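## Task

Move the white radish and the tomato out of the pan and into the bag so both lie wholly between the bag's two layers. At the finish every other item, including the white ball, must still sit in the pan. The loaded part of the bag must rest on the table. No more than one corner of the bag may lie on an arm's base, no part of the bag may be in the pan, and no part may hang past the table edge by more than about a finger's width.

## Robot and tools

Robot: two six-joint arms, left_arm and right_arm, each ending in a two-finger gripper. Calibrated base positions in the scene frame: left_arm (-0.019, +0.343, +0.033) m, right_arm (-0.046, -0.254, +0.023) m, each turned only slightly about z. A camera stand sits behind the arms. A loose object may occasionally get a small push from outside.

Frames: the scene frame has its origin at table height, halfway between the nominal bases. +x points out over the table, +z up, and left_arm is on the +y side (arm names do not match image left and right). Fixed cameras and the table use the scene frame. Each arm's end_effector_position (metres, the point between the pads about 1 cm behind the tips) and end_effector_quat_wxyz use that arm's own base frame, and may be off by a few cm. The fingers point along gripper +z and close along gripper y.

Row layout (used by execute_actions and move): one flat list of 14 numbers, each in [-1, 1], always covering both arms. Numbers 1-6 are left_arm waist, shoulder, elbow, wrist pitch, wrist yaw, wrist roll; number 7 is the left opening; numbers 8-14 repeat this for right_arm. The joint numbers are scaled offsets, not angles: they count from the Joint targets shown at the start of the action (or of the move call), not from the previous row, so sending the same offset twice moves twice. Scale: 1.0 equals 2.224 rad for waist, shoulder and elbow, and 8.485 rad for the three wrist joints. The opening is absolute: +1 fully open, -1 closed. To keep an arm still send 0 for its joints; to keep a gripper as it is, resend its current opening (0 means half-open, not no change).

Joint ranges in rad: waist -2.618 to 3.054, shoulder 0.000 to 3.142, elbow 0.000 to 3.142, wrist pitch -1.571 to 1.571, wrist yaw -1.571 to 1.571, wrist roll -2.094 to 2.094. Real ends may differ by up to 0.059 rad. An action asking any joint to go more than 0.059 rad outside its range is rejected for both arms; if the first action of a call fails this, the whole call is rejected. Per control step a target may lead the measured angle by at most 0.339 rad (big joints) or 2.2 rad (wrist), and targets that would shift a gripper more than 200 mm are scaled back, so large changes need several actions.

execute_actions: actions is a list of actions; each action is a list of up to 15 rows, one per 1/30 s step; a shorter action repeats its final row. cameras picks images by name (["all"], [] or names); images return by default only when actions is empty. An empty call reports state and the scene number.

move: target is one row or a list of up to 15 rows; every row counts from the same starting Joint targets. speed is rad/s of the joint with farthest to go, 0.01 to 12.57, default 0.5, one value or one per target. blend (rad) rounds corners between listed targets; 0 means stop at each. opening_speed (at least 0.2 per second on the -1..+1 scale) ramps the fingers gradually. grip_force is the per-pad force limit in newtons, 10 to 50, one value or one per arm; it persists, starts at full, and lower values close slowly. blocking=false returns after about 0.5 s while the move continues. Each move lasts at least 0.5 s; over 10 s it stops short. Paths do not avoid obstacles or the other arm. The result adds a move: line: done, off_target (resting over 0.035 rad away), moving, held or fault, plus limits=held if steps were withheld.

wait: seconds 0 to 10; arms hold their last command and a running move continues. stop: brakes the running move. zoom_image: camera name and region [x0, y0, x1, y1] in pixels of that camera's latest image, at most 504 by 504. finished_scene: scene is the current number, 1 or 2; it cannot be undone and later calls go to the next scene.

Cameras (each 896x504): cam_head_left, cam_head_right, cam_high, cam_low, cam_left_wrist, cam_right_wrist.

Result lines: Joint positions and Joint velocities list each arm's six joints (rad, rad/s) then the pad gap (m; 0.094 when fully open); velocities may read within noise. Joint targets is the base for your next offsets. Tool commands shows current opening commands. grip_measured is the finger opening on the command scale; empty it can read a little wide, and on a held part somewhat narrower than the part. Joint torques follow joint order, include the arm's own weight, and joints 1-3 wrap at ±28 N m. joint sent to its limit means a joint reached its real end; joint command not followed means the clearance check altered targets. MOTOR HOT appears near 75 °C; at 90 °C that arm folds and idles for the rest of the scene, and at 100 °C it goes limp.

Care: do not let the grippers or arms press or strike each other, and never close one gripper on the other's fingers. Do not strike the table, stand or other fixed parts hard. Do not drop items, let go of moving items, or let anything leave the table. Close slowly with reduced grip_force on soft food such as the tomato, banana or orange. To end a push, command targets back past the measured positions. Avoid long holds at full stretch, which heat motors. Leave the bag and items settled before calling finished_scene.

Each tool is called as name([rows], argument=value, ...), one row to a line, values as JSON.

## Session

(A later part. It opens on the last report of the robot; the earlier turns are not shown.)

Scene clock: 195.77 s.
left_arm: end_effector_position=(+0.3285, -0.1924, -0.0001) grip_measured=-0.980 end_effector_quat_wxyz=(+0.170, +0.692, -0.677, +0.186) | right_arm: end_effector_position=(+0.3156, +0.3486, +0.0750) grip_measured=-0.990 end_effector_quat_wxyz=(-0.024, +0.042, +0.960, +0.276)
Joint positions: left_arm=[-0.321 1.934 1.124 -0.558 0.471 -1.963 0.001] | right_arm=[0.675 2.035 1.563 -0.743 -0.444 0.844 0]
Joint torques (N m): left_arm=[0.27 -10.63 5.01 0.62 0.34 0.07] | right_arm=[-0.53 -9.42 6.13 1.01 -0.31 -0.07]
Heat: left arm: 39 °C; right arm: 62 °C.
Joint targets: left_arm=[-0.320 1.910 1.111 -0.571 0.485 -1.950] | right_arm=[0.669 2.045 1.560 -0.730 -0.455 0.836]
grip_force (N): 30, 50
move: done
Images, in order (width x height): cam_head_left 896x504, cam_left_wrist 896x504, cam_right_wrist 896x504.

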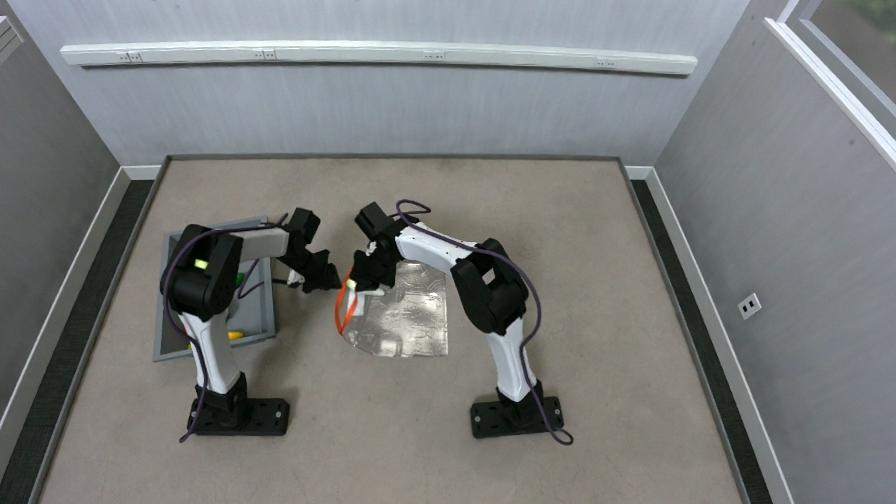

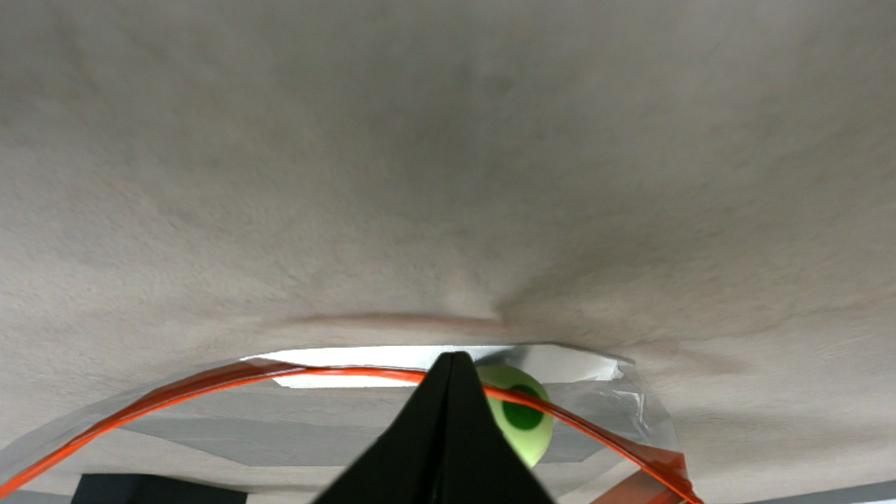

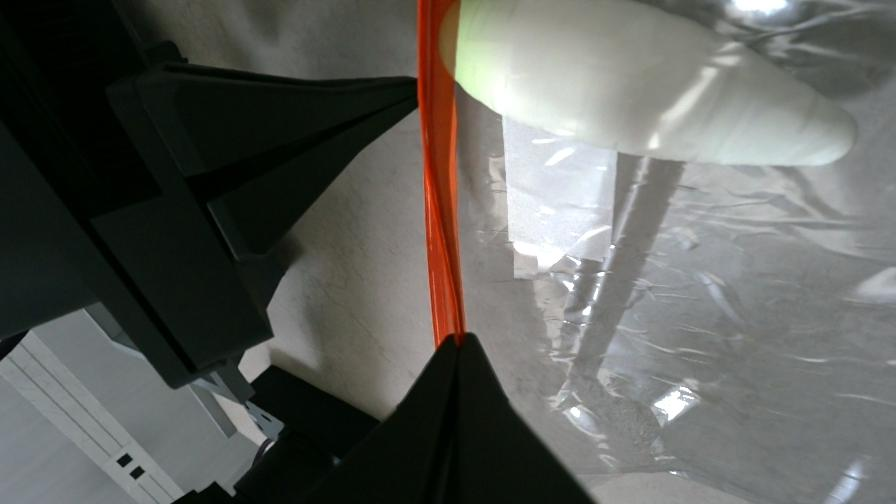

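move(target=[0,0,0,0,0,0,-1,-0.013,-0.0652,0.0603,-0.0247,0,0,-1], speed=0.15, cameras=["cam_right_wrist","cam_left_wrist","cam_head_left","cam_low"])

zoom_image(camera="cam_low", region=[390, 240, 560, 350])

zoom_image(camera="cam_head_left", region=[260, 200, 500, 400])

Scene clock: 198.57 s.
left_arm: end_effector_position=(+0.3285, -0.1924, -0.0001) grip_measured=-0.980 end_effector_quat_wxyz=(+0.170, +0.692, -0.677, +0.186) | right_arm: end_effector_position=(+0.3131, +0.3301, +0.1316) grip_measured=-0.990 end_effector_quat_wxyz=(-0.022, +0.056, +0.960, +0.275)
Joint positions: left_arm=[-0.321 1.934 1.124 -0.558 0.471 -1.963 0.001] | right_arm=[0.647 1.948 1.666 -0.937 -0.444 0.844 0]
Joint torques (N m): left_arm=[0.29 -10.62 5.01 0.61 0.34 0.08] | right_arm=[-0.58 -13.89 9.2 0.85 -0.31 -0.07]
Heat: left arm: 39 °C; right arm: 62 °C.
Joint targets: left_arm=[-0.320 1.910 1.111 -0.571 0.485 -1.950] | right_arm=[0.640 1.900 1.694 -0.939 -0.455 0.836]
grip_force (N): 30, 50
move: off_target (right_arm); right_arm: the shoulder is farthest, 0.048 rad from its target
Images, in order (width x height): cam_head_left 896x504, cam_low 896x504, cam_left_wrist 896x504, cam_right_wrist 896x504.

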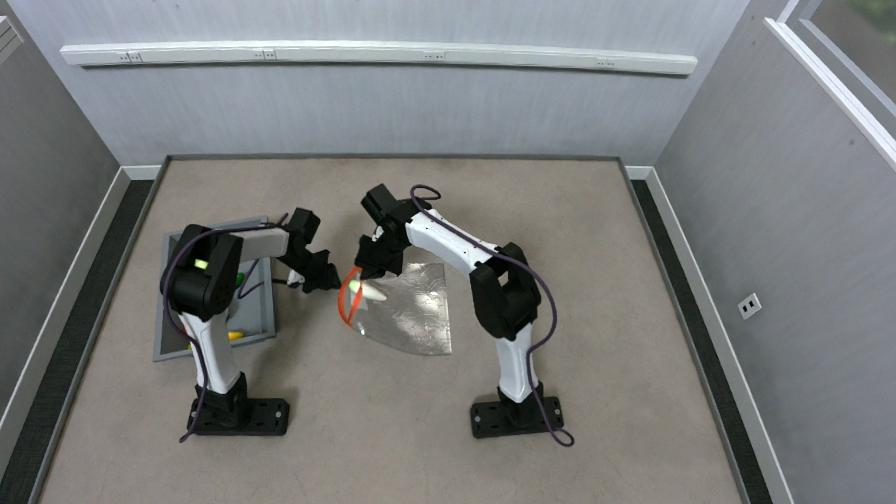

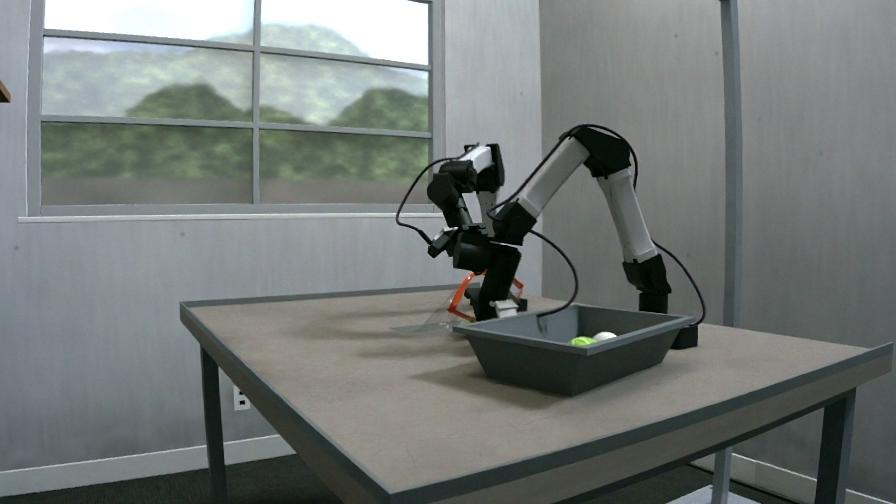

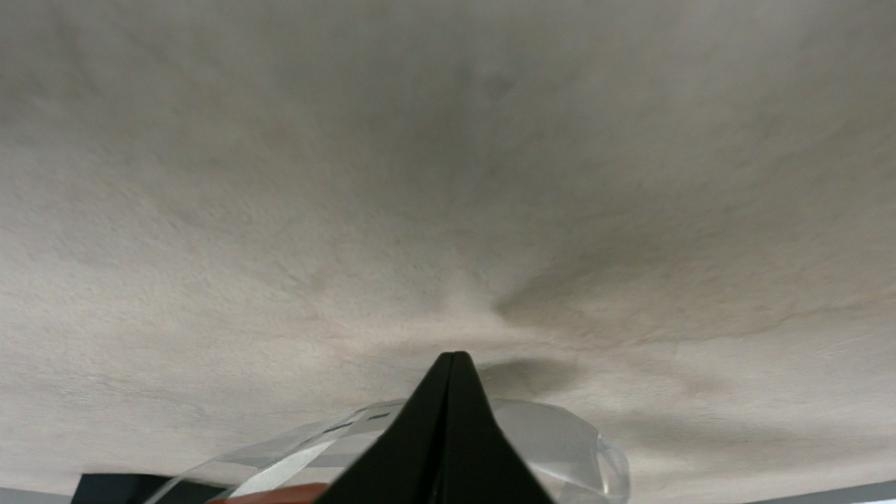

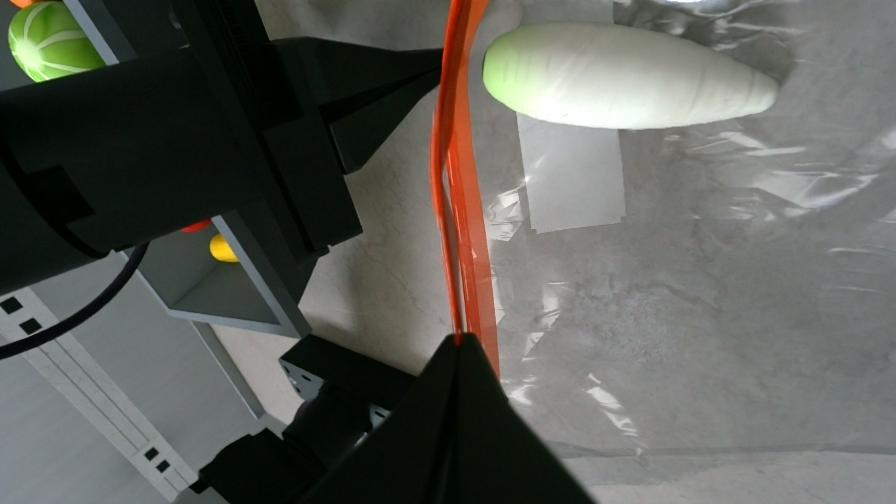

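Scaled by 2.965 from the camera's 896x504 image, which has a finer 1280x720 frame.

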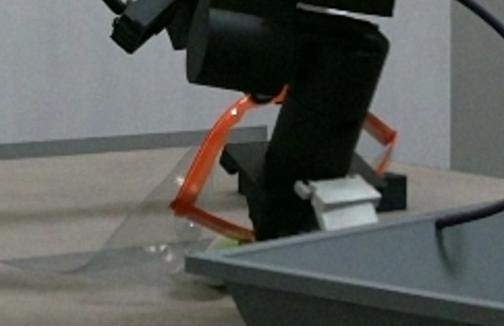

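Scaled by 2.100 from the camera's 896x504 image, which has a finer 1280x720 frame.

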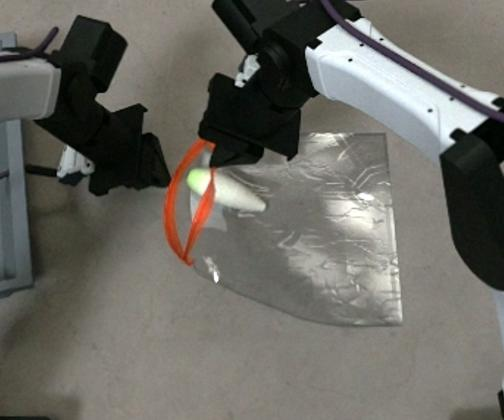

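move(target=[0,0,0,0,0,0,-1,-0.0274,-0.0477,-0.0805,0.007,0,0,-1], speed=0.15, cameras=["cam_right_wrist","cam_left_wrist","cam_head_left","cam_low"])

zoom_image(camera="cam_low", region=[390, 240, 560, 350])

zoom_image(camera="cam_head_left", region=[260, 200, 500, 400])

Scene clock: 200.93 s.
left_arm: end_effector_position=(+0.3285, -0.1924, -0.0001) grip_measured=-0.980 end_effector_quat_wxyz=(+0.170, +0.692, -0.677, +0.186) | right_arm: end_effector_position=(+0.3103, +0.2954, +0.1297) grip_measured=-0.990 end_effector_quat_wxyz=(-0.013, +0.086, +0.957, +0.276)
Joint positions: left_arm=[-0.321 1.934 1.124 -0.558 0.471 -1.963 0.001] | right_arm=[0.585 1.843 1.519 -0.895 -0.444 0.844 0]
Joint torques (N m): left_arm=[0.28 -10.63 5.03 0.62 0.33 0.07] | right_arm=[-0.55 -13.09 6.2 1.03 -0.31 -0.07]
Heat: left arm: 39 °C; right arm: 61 °C.
Joint targets: left_arm=[-0.320 1.910 1.111 -0.571 0.485 -1.950] | right_arm=[0.579 1.794 1.515 -0.879 -0.455 0.836]
grip_force (N): 30, 50
move: off_target (right_arm); right_arm: the shoulder is farthest, 0.049 rad from its target
Images, in order (width x height): cam_head_left 896x504, cam_low 896x504, cam_left_wrist 896x504, cam_right_wrist 896x504.

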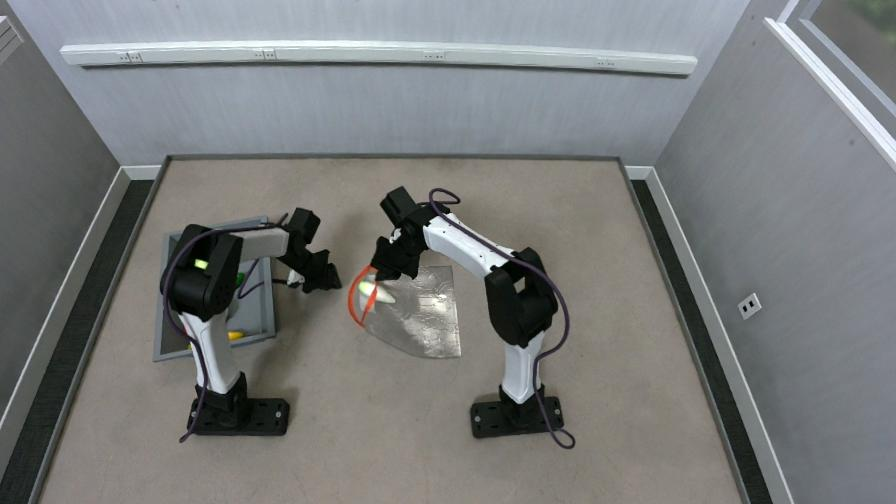

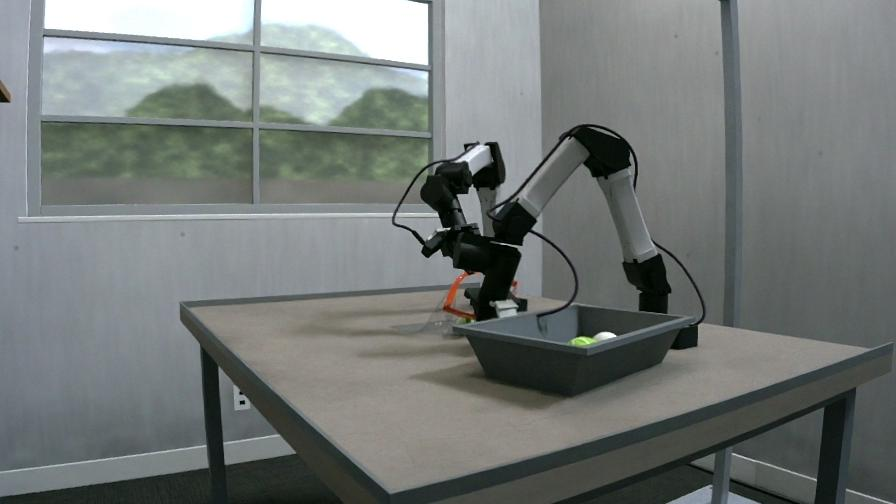

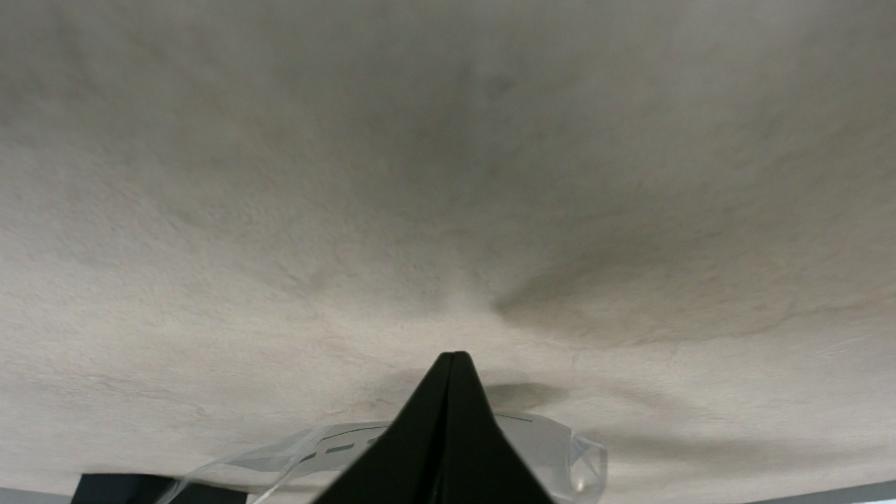

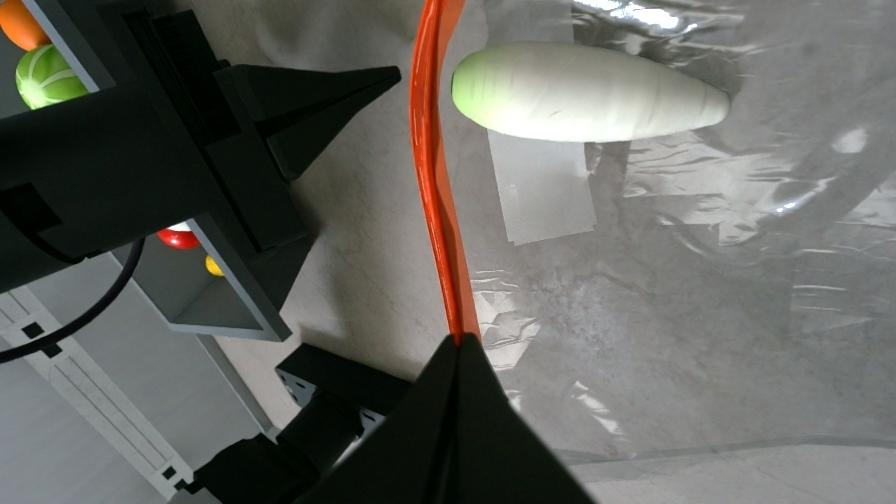

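Scaled by 2.965 from the camera's 896x504 image, which has a finer 1280x720 frame.

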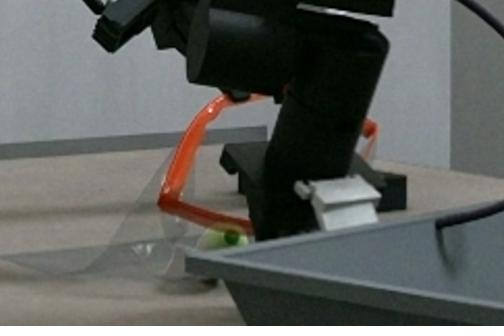

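Scaled by 2.100 from the camera's 896x504 image, which has a finer 1280x720 frame.

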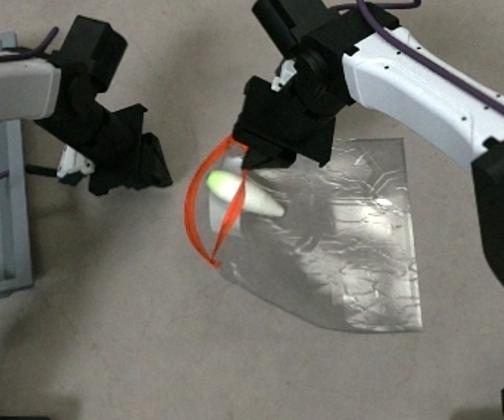

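execute_actions(actions=[])

Scene clock: 202.10 s.
left_arm: end_effector_position=(+0.3285, -0.1924, -0.0001) grip_measured=-0.980 end_effector_quat_wxyz=(+0.170, +0.692, -0.677, +0.186) | right_arm: end_effector_position=(+0.3104, +0.2954, +0.1298) grip_measured=-0.990 end_effector_quat_wxyz=(-0.013, +0.086, +0.957, +0.276)
Joint positions: left_arm=[-0.321 1.934 1.124 -0.558 0.471 -1.963 0.001] | right_arm=[0.585 1.843 1.519 -0.895 -0.444 0.844 0]
Joint velocities: within noise
Joint torques (N m): left_arm=[0.27 -10.61 5.03 0.62 0.35 0.07] | right_arm=[-0.57 -13.11 6.22 1.02 -0.31 -0.07]
Heat: left arm: 39 °C; right arm: 61 °C.
Joint targets: left_arm=[-0.320 1.910 1.111 -0.571 0.485 -1.950] | right_arm=[0.579 1.794 1.515 -0.880 -0.455 0.836]
Tool commands: left_gripper/opening=-1.0 right_gripper/opening=-1.0
grip_force (N): 30, 50

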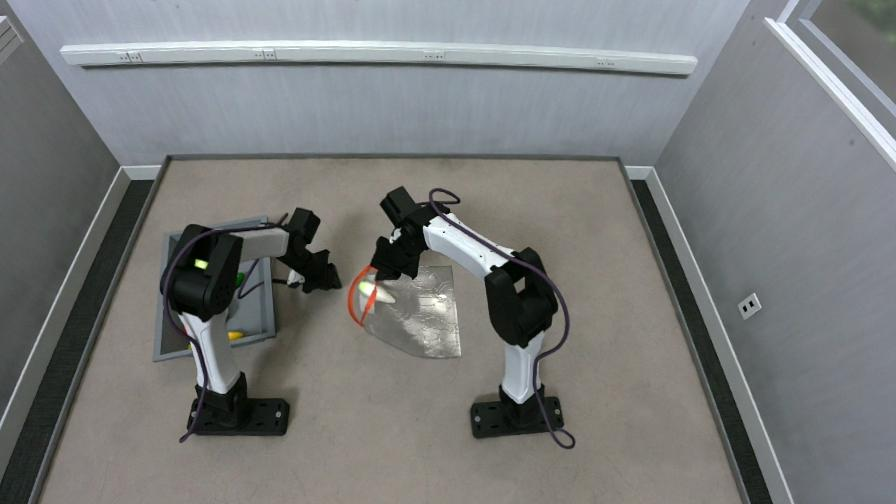

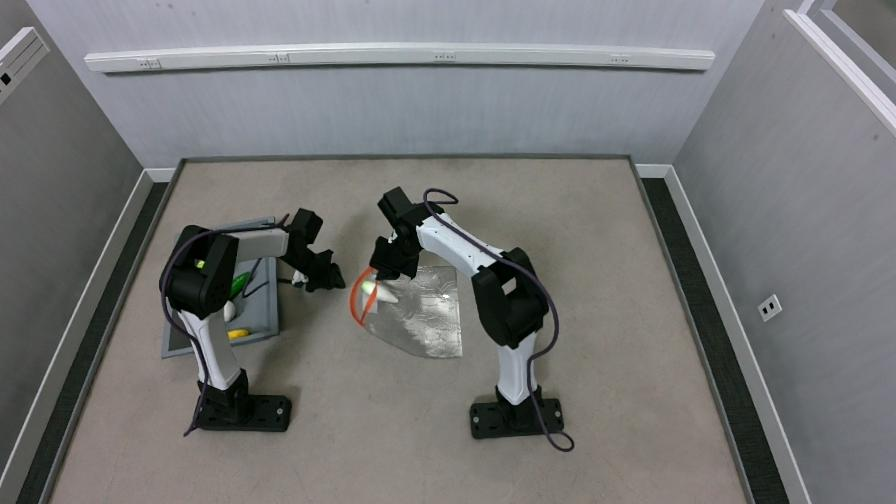

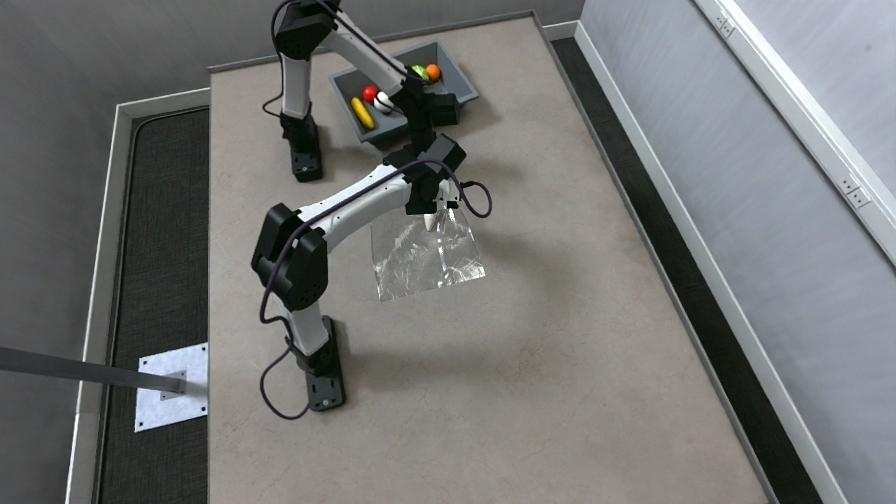

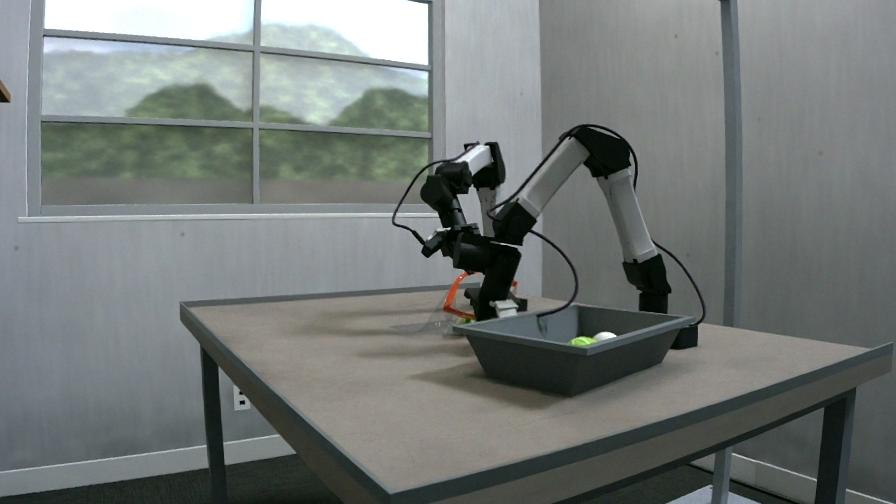

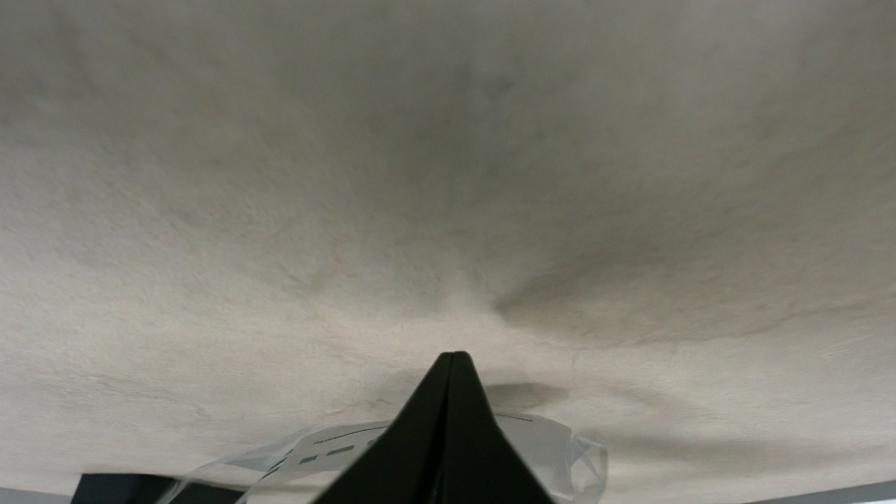

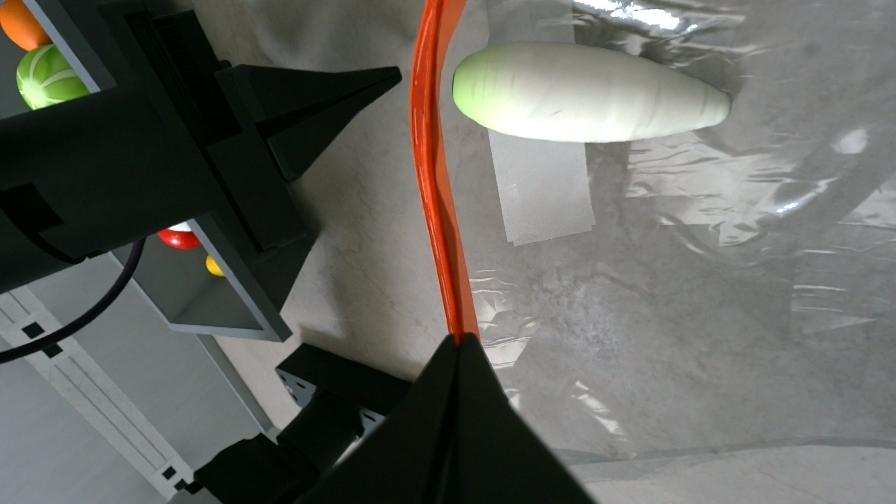

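move([
  [0, -0.1237, 0.049, -0.0158, -0.0018, 0, -1, 0, 0.0135, 0, 0, 0, 0, -1],
  [0.4272, -0.1281, 0.1524, -0.0928, -0.0395, 0.4596, -1, 0, 0.0135, 0, 0, 0, 0, -1],
], speed=[0.5, 2.0], blend=[0.05, 0], cameras=["all"])

Scene clock: 220.10 s.
left_arm: end_effector_position=(+0.2555, +0.1486, +0.1367) grip_measured=-0.980 end_effector_quat_wxyz=(+0.081, +0.608, +0.790, -0.021) | right_arm: end_effector_position=(+0.3104, +0.2954, +0.1298) grip_measured=-0.990 end_effector_quat_wxyz=(-0.013, +0.086, +0.957, +0.276)
Joint positions: left_arm=[0.625 1.648 1.429 -1.346 0.167 1.937 0.001] | right_arm=[0.585 1.843 1.519 -0.895 -0.444 0.844 0]
Joint torques (N m): left_arm=[0.68 -8.47 8.94 0.15 0.01 0.07] | right_arm=[-0.55 -10.51 6.19 1.02 -0.31 -0.07]
Heat: left arm: 39 °C; right arm: 58 °C.
Joint targets: left_arm=[0.630 1.625 1.450 -1.358 0.150 1.950] | right_arm=[0.579 1.824 1.515 -0.880 -0.455 0.836]
grip_force (N): 30, 50
move: done

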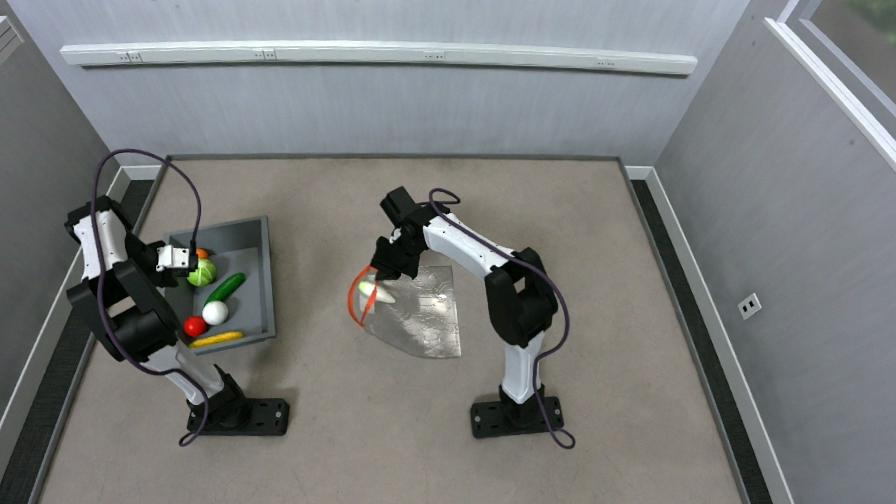

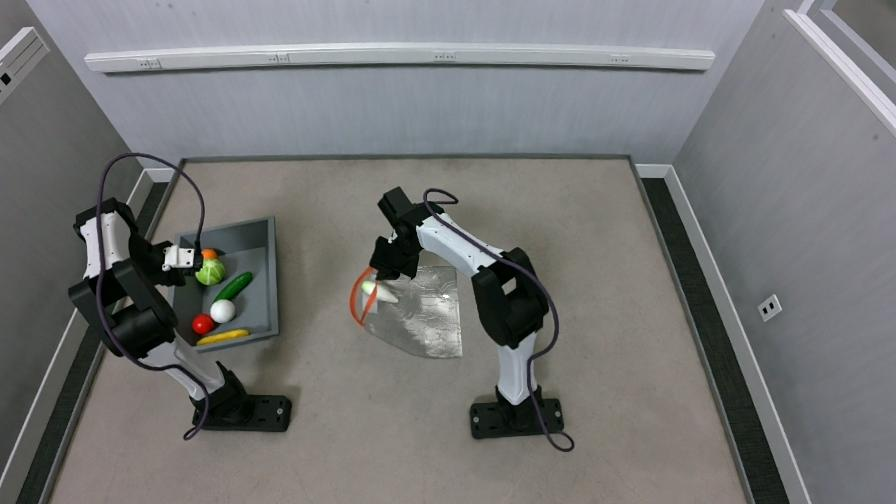

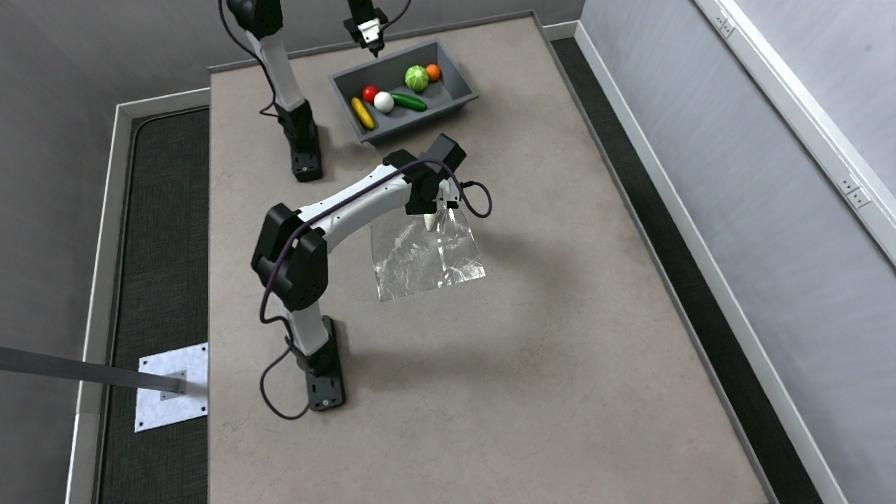

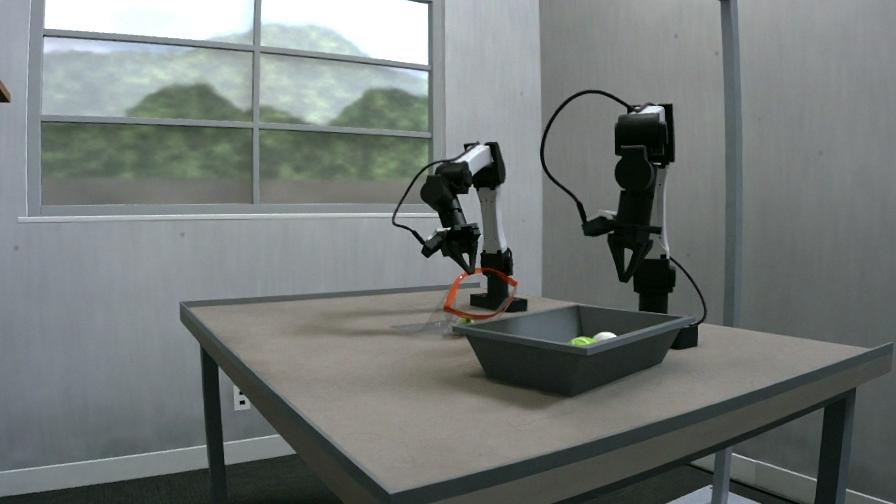

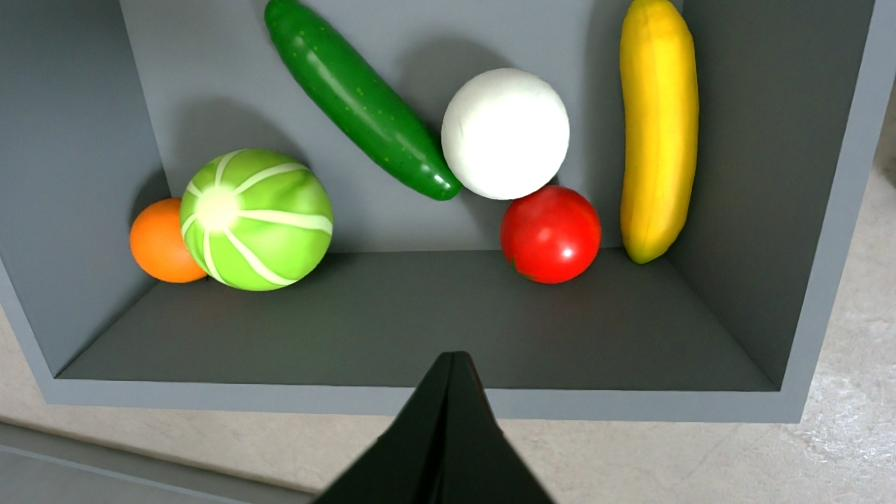

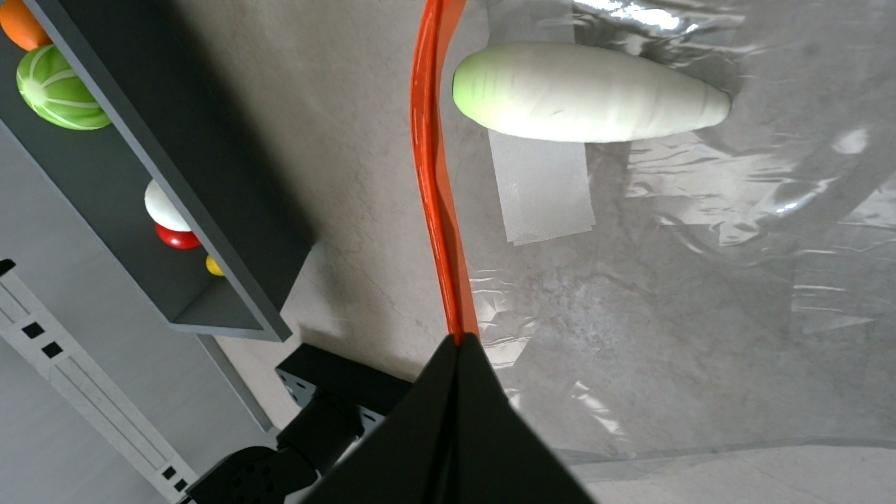

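move(target=[0.0375, -0.0371, -0.2007, 0.0418, 0, 0.0094, 0.28, 0, 0.0135, 0, 0, 0, 0, -1], speed=0.7, opening_speed=2, cameras=["cam_left_wrist", "cam_head_left"])

Scene clock: 223.40 s.
left_arm: end_effector_position=(+0.2159, +0.1474, +0.0549) grip_measured=+0.278 end_effector_quat_wxyz=(+0.081, +0.607, +0.791, -0.014) | right_arm: end_effector_position=(+0.3104, +0.2954, +0.1298) grip_measured=-0.990 end_effector_quat_wxyz=(-0.013, +0.086, +0.957, +0.276)
Joint positions: left_arm=[0.708 1.563 1.013 -1.014 0.165 2.017 0.06] | right_arm=[0.585 1.843 1.519 -0.895 -0.444 0.844 0]
Joint torques (N m): left_arm=[0.64 -7.3 5.72 0.41 0.02 0.08] | right_arm=[-0.54 -7.83 6.2 1.02 -0.31 -0.07]
Heat: left arm: 38 °C; right arm: 57 °C.
Joint targets: left_arm=[0.714 1.542 1.004 -1.003 0.150 2.029] | right_arm=[0.579 1.854 1.515 -0.880 -0.455 0.836]
grip_force (N): 30, 50
move: done
Images, in order (width x height): cam_head_left 896x504, cam_left_wrist 896x504.

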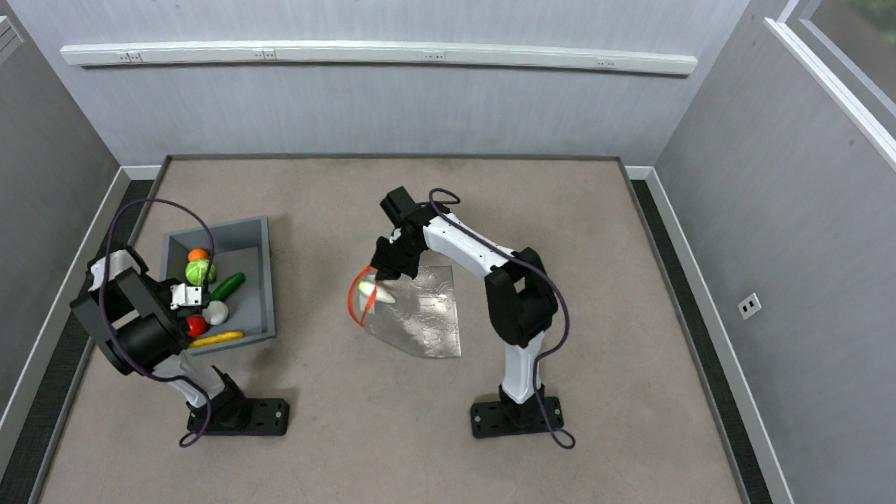

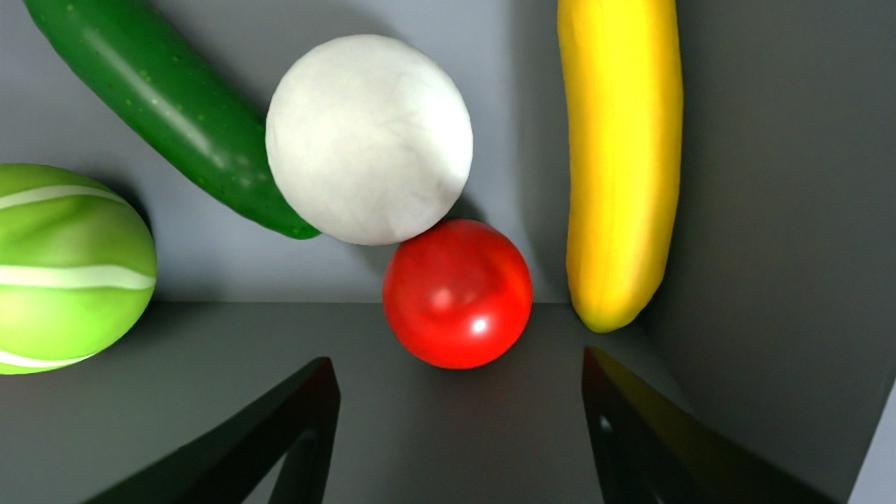

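move(target=[0.0072, 0.0623, -0.0553, 0.0269, 0, 0.0019, 0.22, 0, 0, 0, 0, 0, 0, -1], speed=0.25, grip_force=[20, 50], cameras=["cam_left_wrist", "cam_head_left"])

Scene clock: 226.20 s.
left_arm: end_effector_position=(+0.2171, +0.1535, +0.0015) grip_measured=+0.222 end_effector_quat_wxyz=(+0.081, +0.607, +0.790, -0.012) | right_arm: end_effector_position=(+0.3104, +0.2954, +0.1298) grip_measured=-0.990 end_effector_quat_wxyz=(-0.013, +0.086, +0.957, +0.276)
Joint positions: left_arm=[0.723 1.668 0.891 -0.785 0.165 2.033 0.057] | right_arm=[0.585 1.843 1.519 -0.895 -0.444 0.844 0]
Joint torques (N m): left_arm=[0.75 -5.11 4.98 0.4 0.01 0.06] | right_arm=[-0.55 -7.86 6.2 1.02 -0.31 -0.07]
Heat: left arm: 38 °C; right arm: 56 °C.
Joint targets: left_arm=[0.730 1.681 0.881 -0.775 0.150 2.046] | right_arm=[0.579 1.854 1.515 -0.880 -0.455 0.836]
grip_force (N): 20, 50
move: done
Images, in order (width x height): cam_head_left 896x504, cam_left_wrist 896x504.

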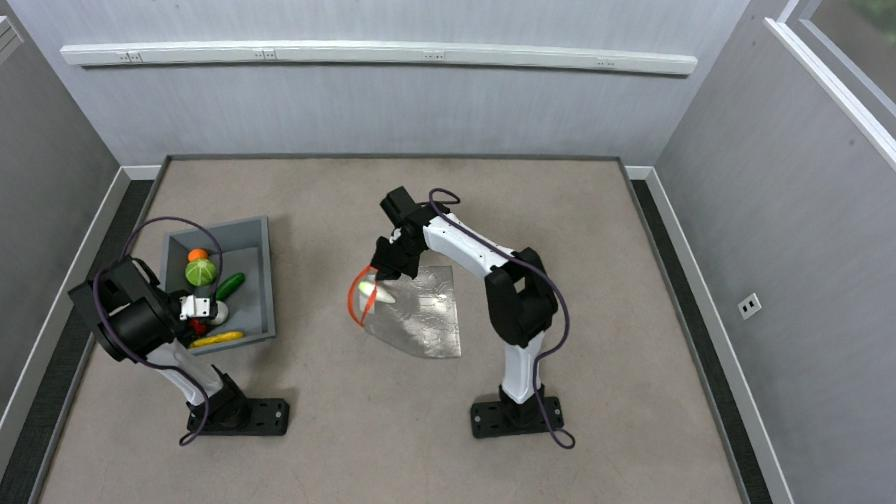

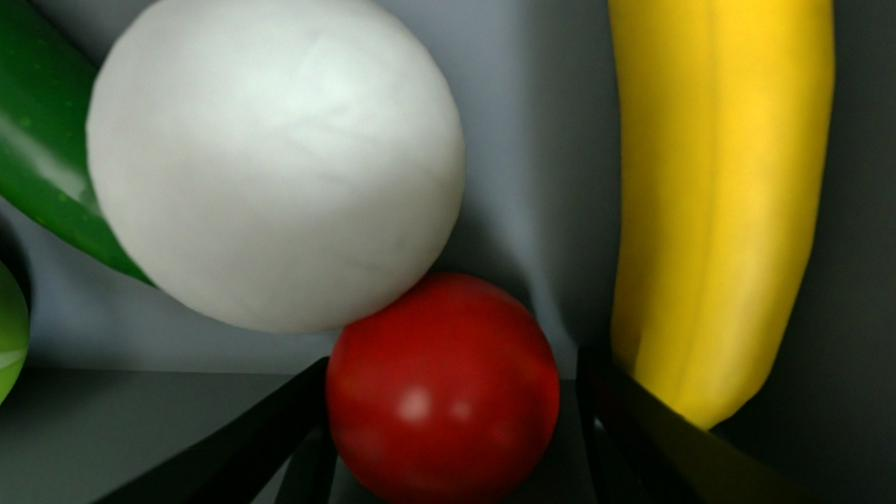

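move(target=[0, 0, 0, 0, 0, 0, -0.02, 0, 0, 0, 0, 0, 0, -1], opening_speed=0.5, cameras=["cam_left_wrist"])

Scene clock: 227.43 s.
left_arm: end_effector_position=(+0.2171, +0.1536, +0.0015) grip_measured=+0.020 end_effector_quat_wxyz=(+0.082, +0.607, +0.790, -0.012) | right_arm: end_effector_position=(+0.3104, +0.2954, +0.1298) grip_measured=-0.990 end_effector_quat_wxyz=(-0.013, +0.086, +0.957, +0.276)
Joint positions: left_arm=[0.723 1.668 0.891 -0.785 0.165 2.033 0.048] | right_arm=[0.585 1.843 1.519 -0.895 -0.444 0.844 0]
Joint torques (N m): left_arm=[0.73 -5.15 5.01 0.39 0.02 0.08] | right_arm=[-0.54 -7.83 6.22 1.02 -0.31 -0.07]
Heat: left arm: 38 °C; right arm: 55 °C.
Joint targets: left_arm=[0.730 1.681 0.881 -0.775 0.150 2.045] | right_arm=[0.579 1.854 1.515 -0.880 -0.455 0.836]
grip_force (N): 20, 50
move: done
Images, in order (width x height): cam_left_wrist 896x504.

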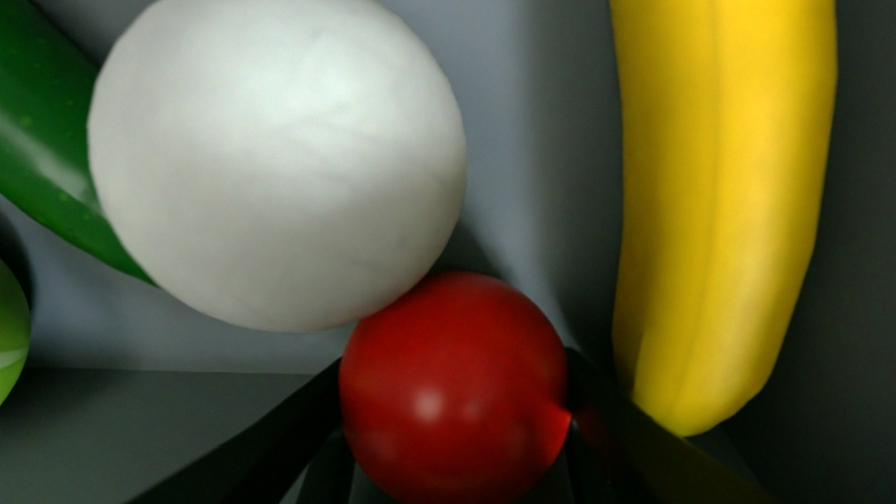

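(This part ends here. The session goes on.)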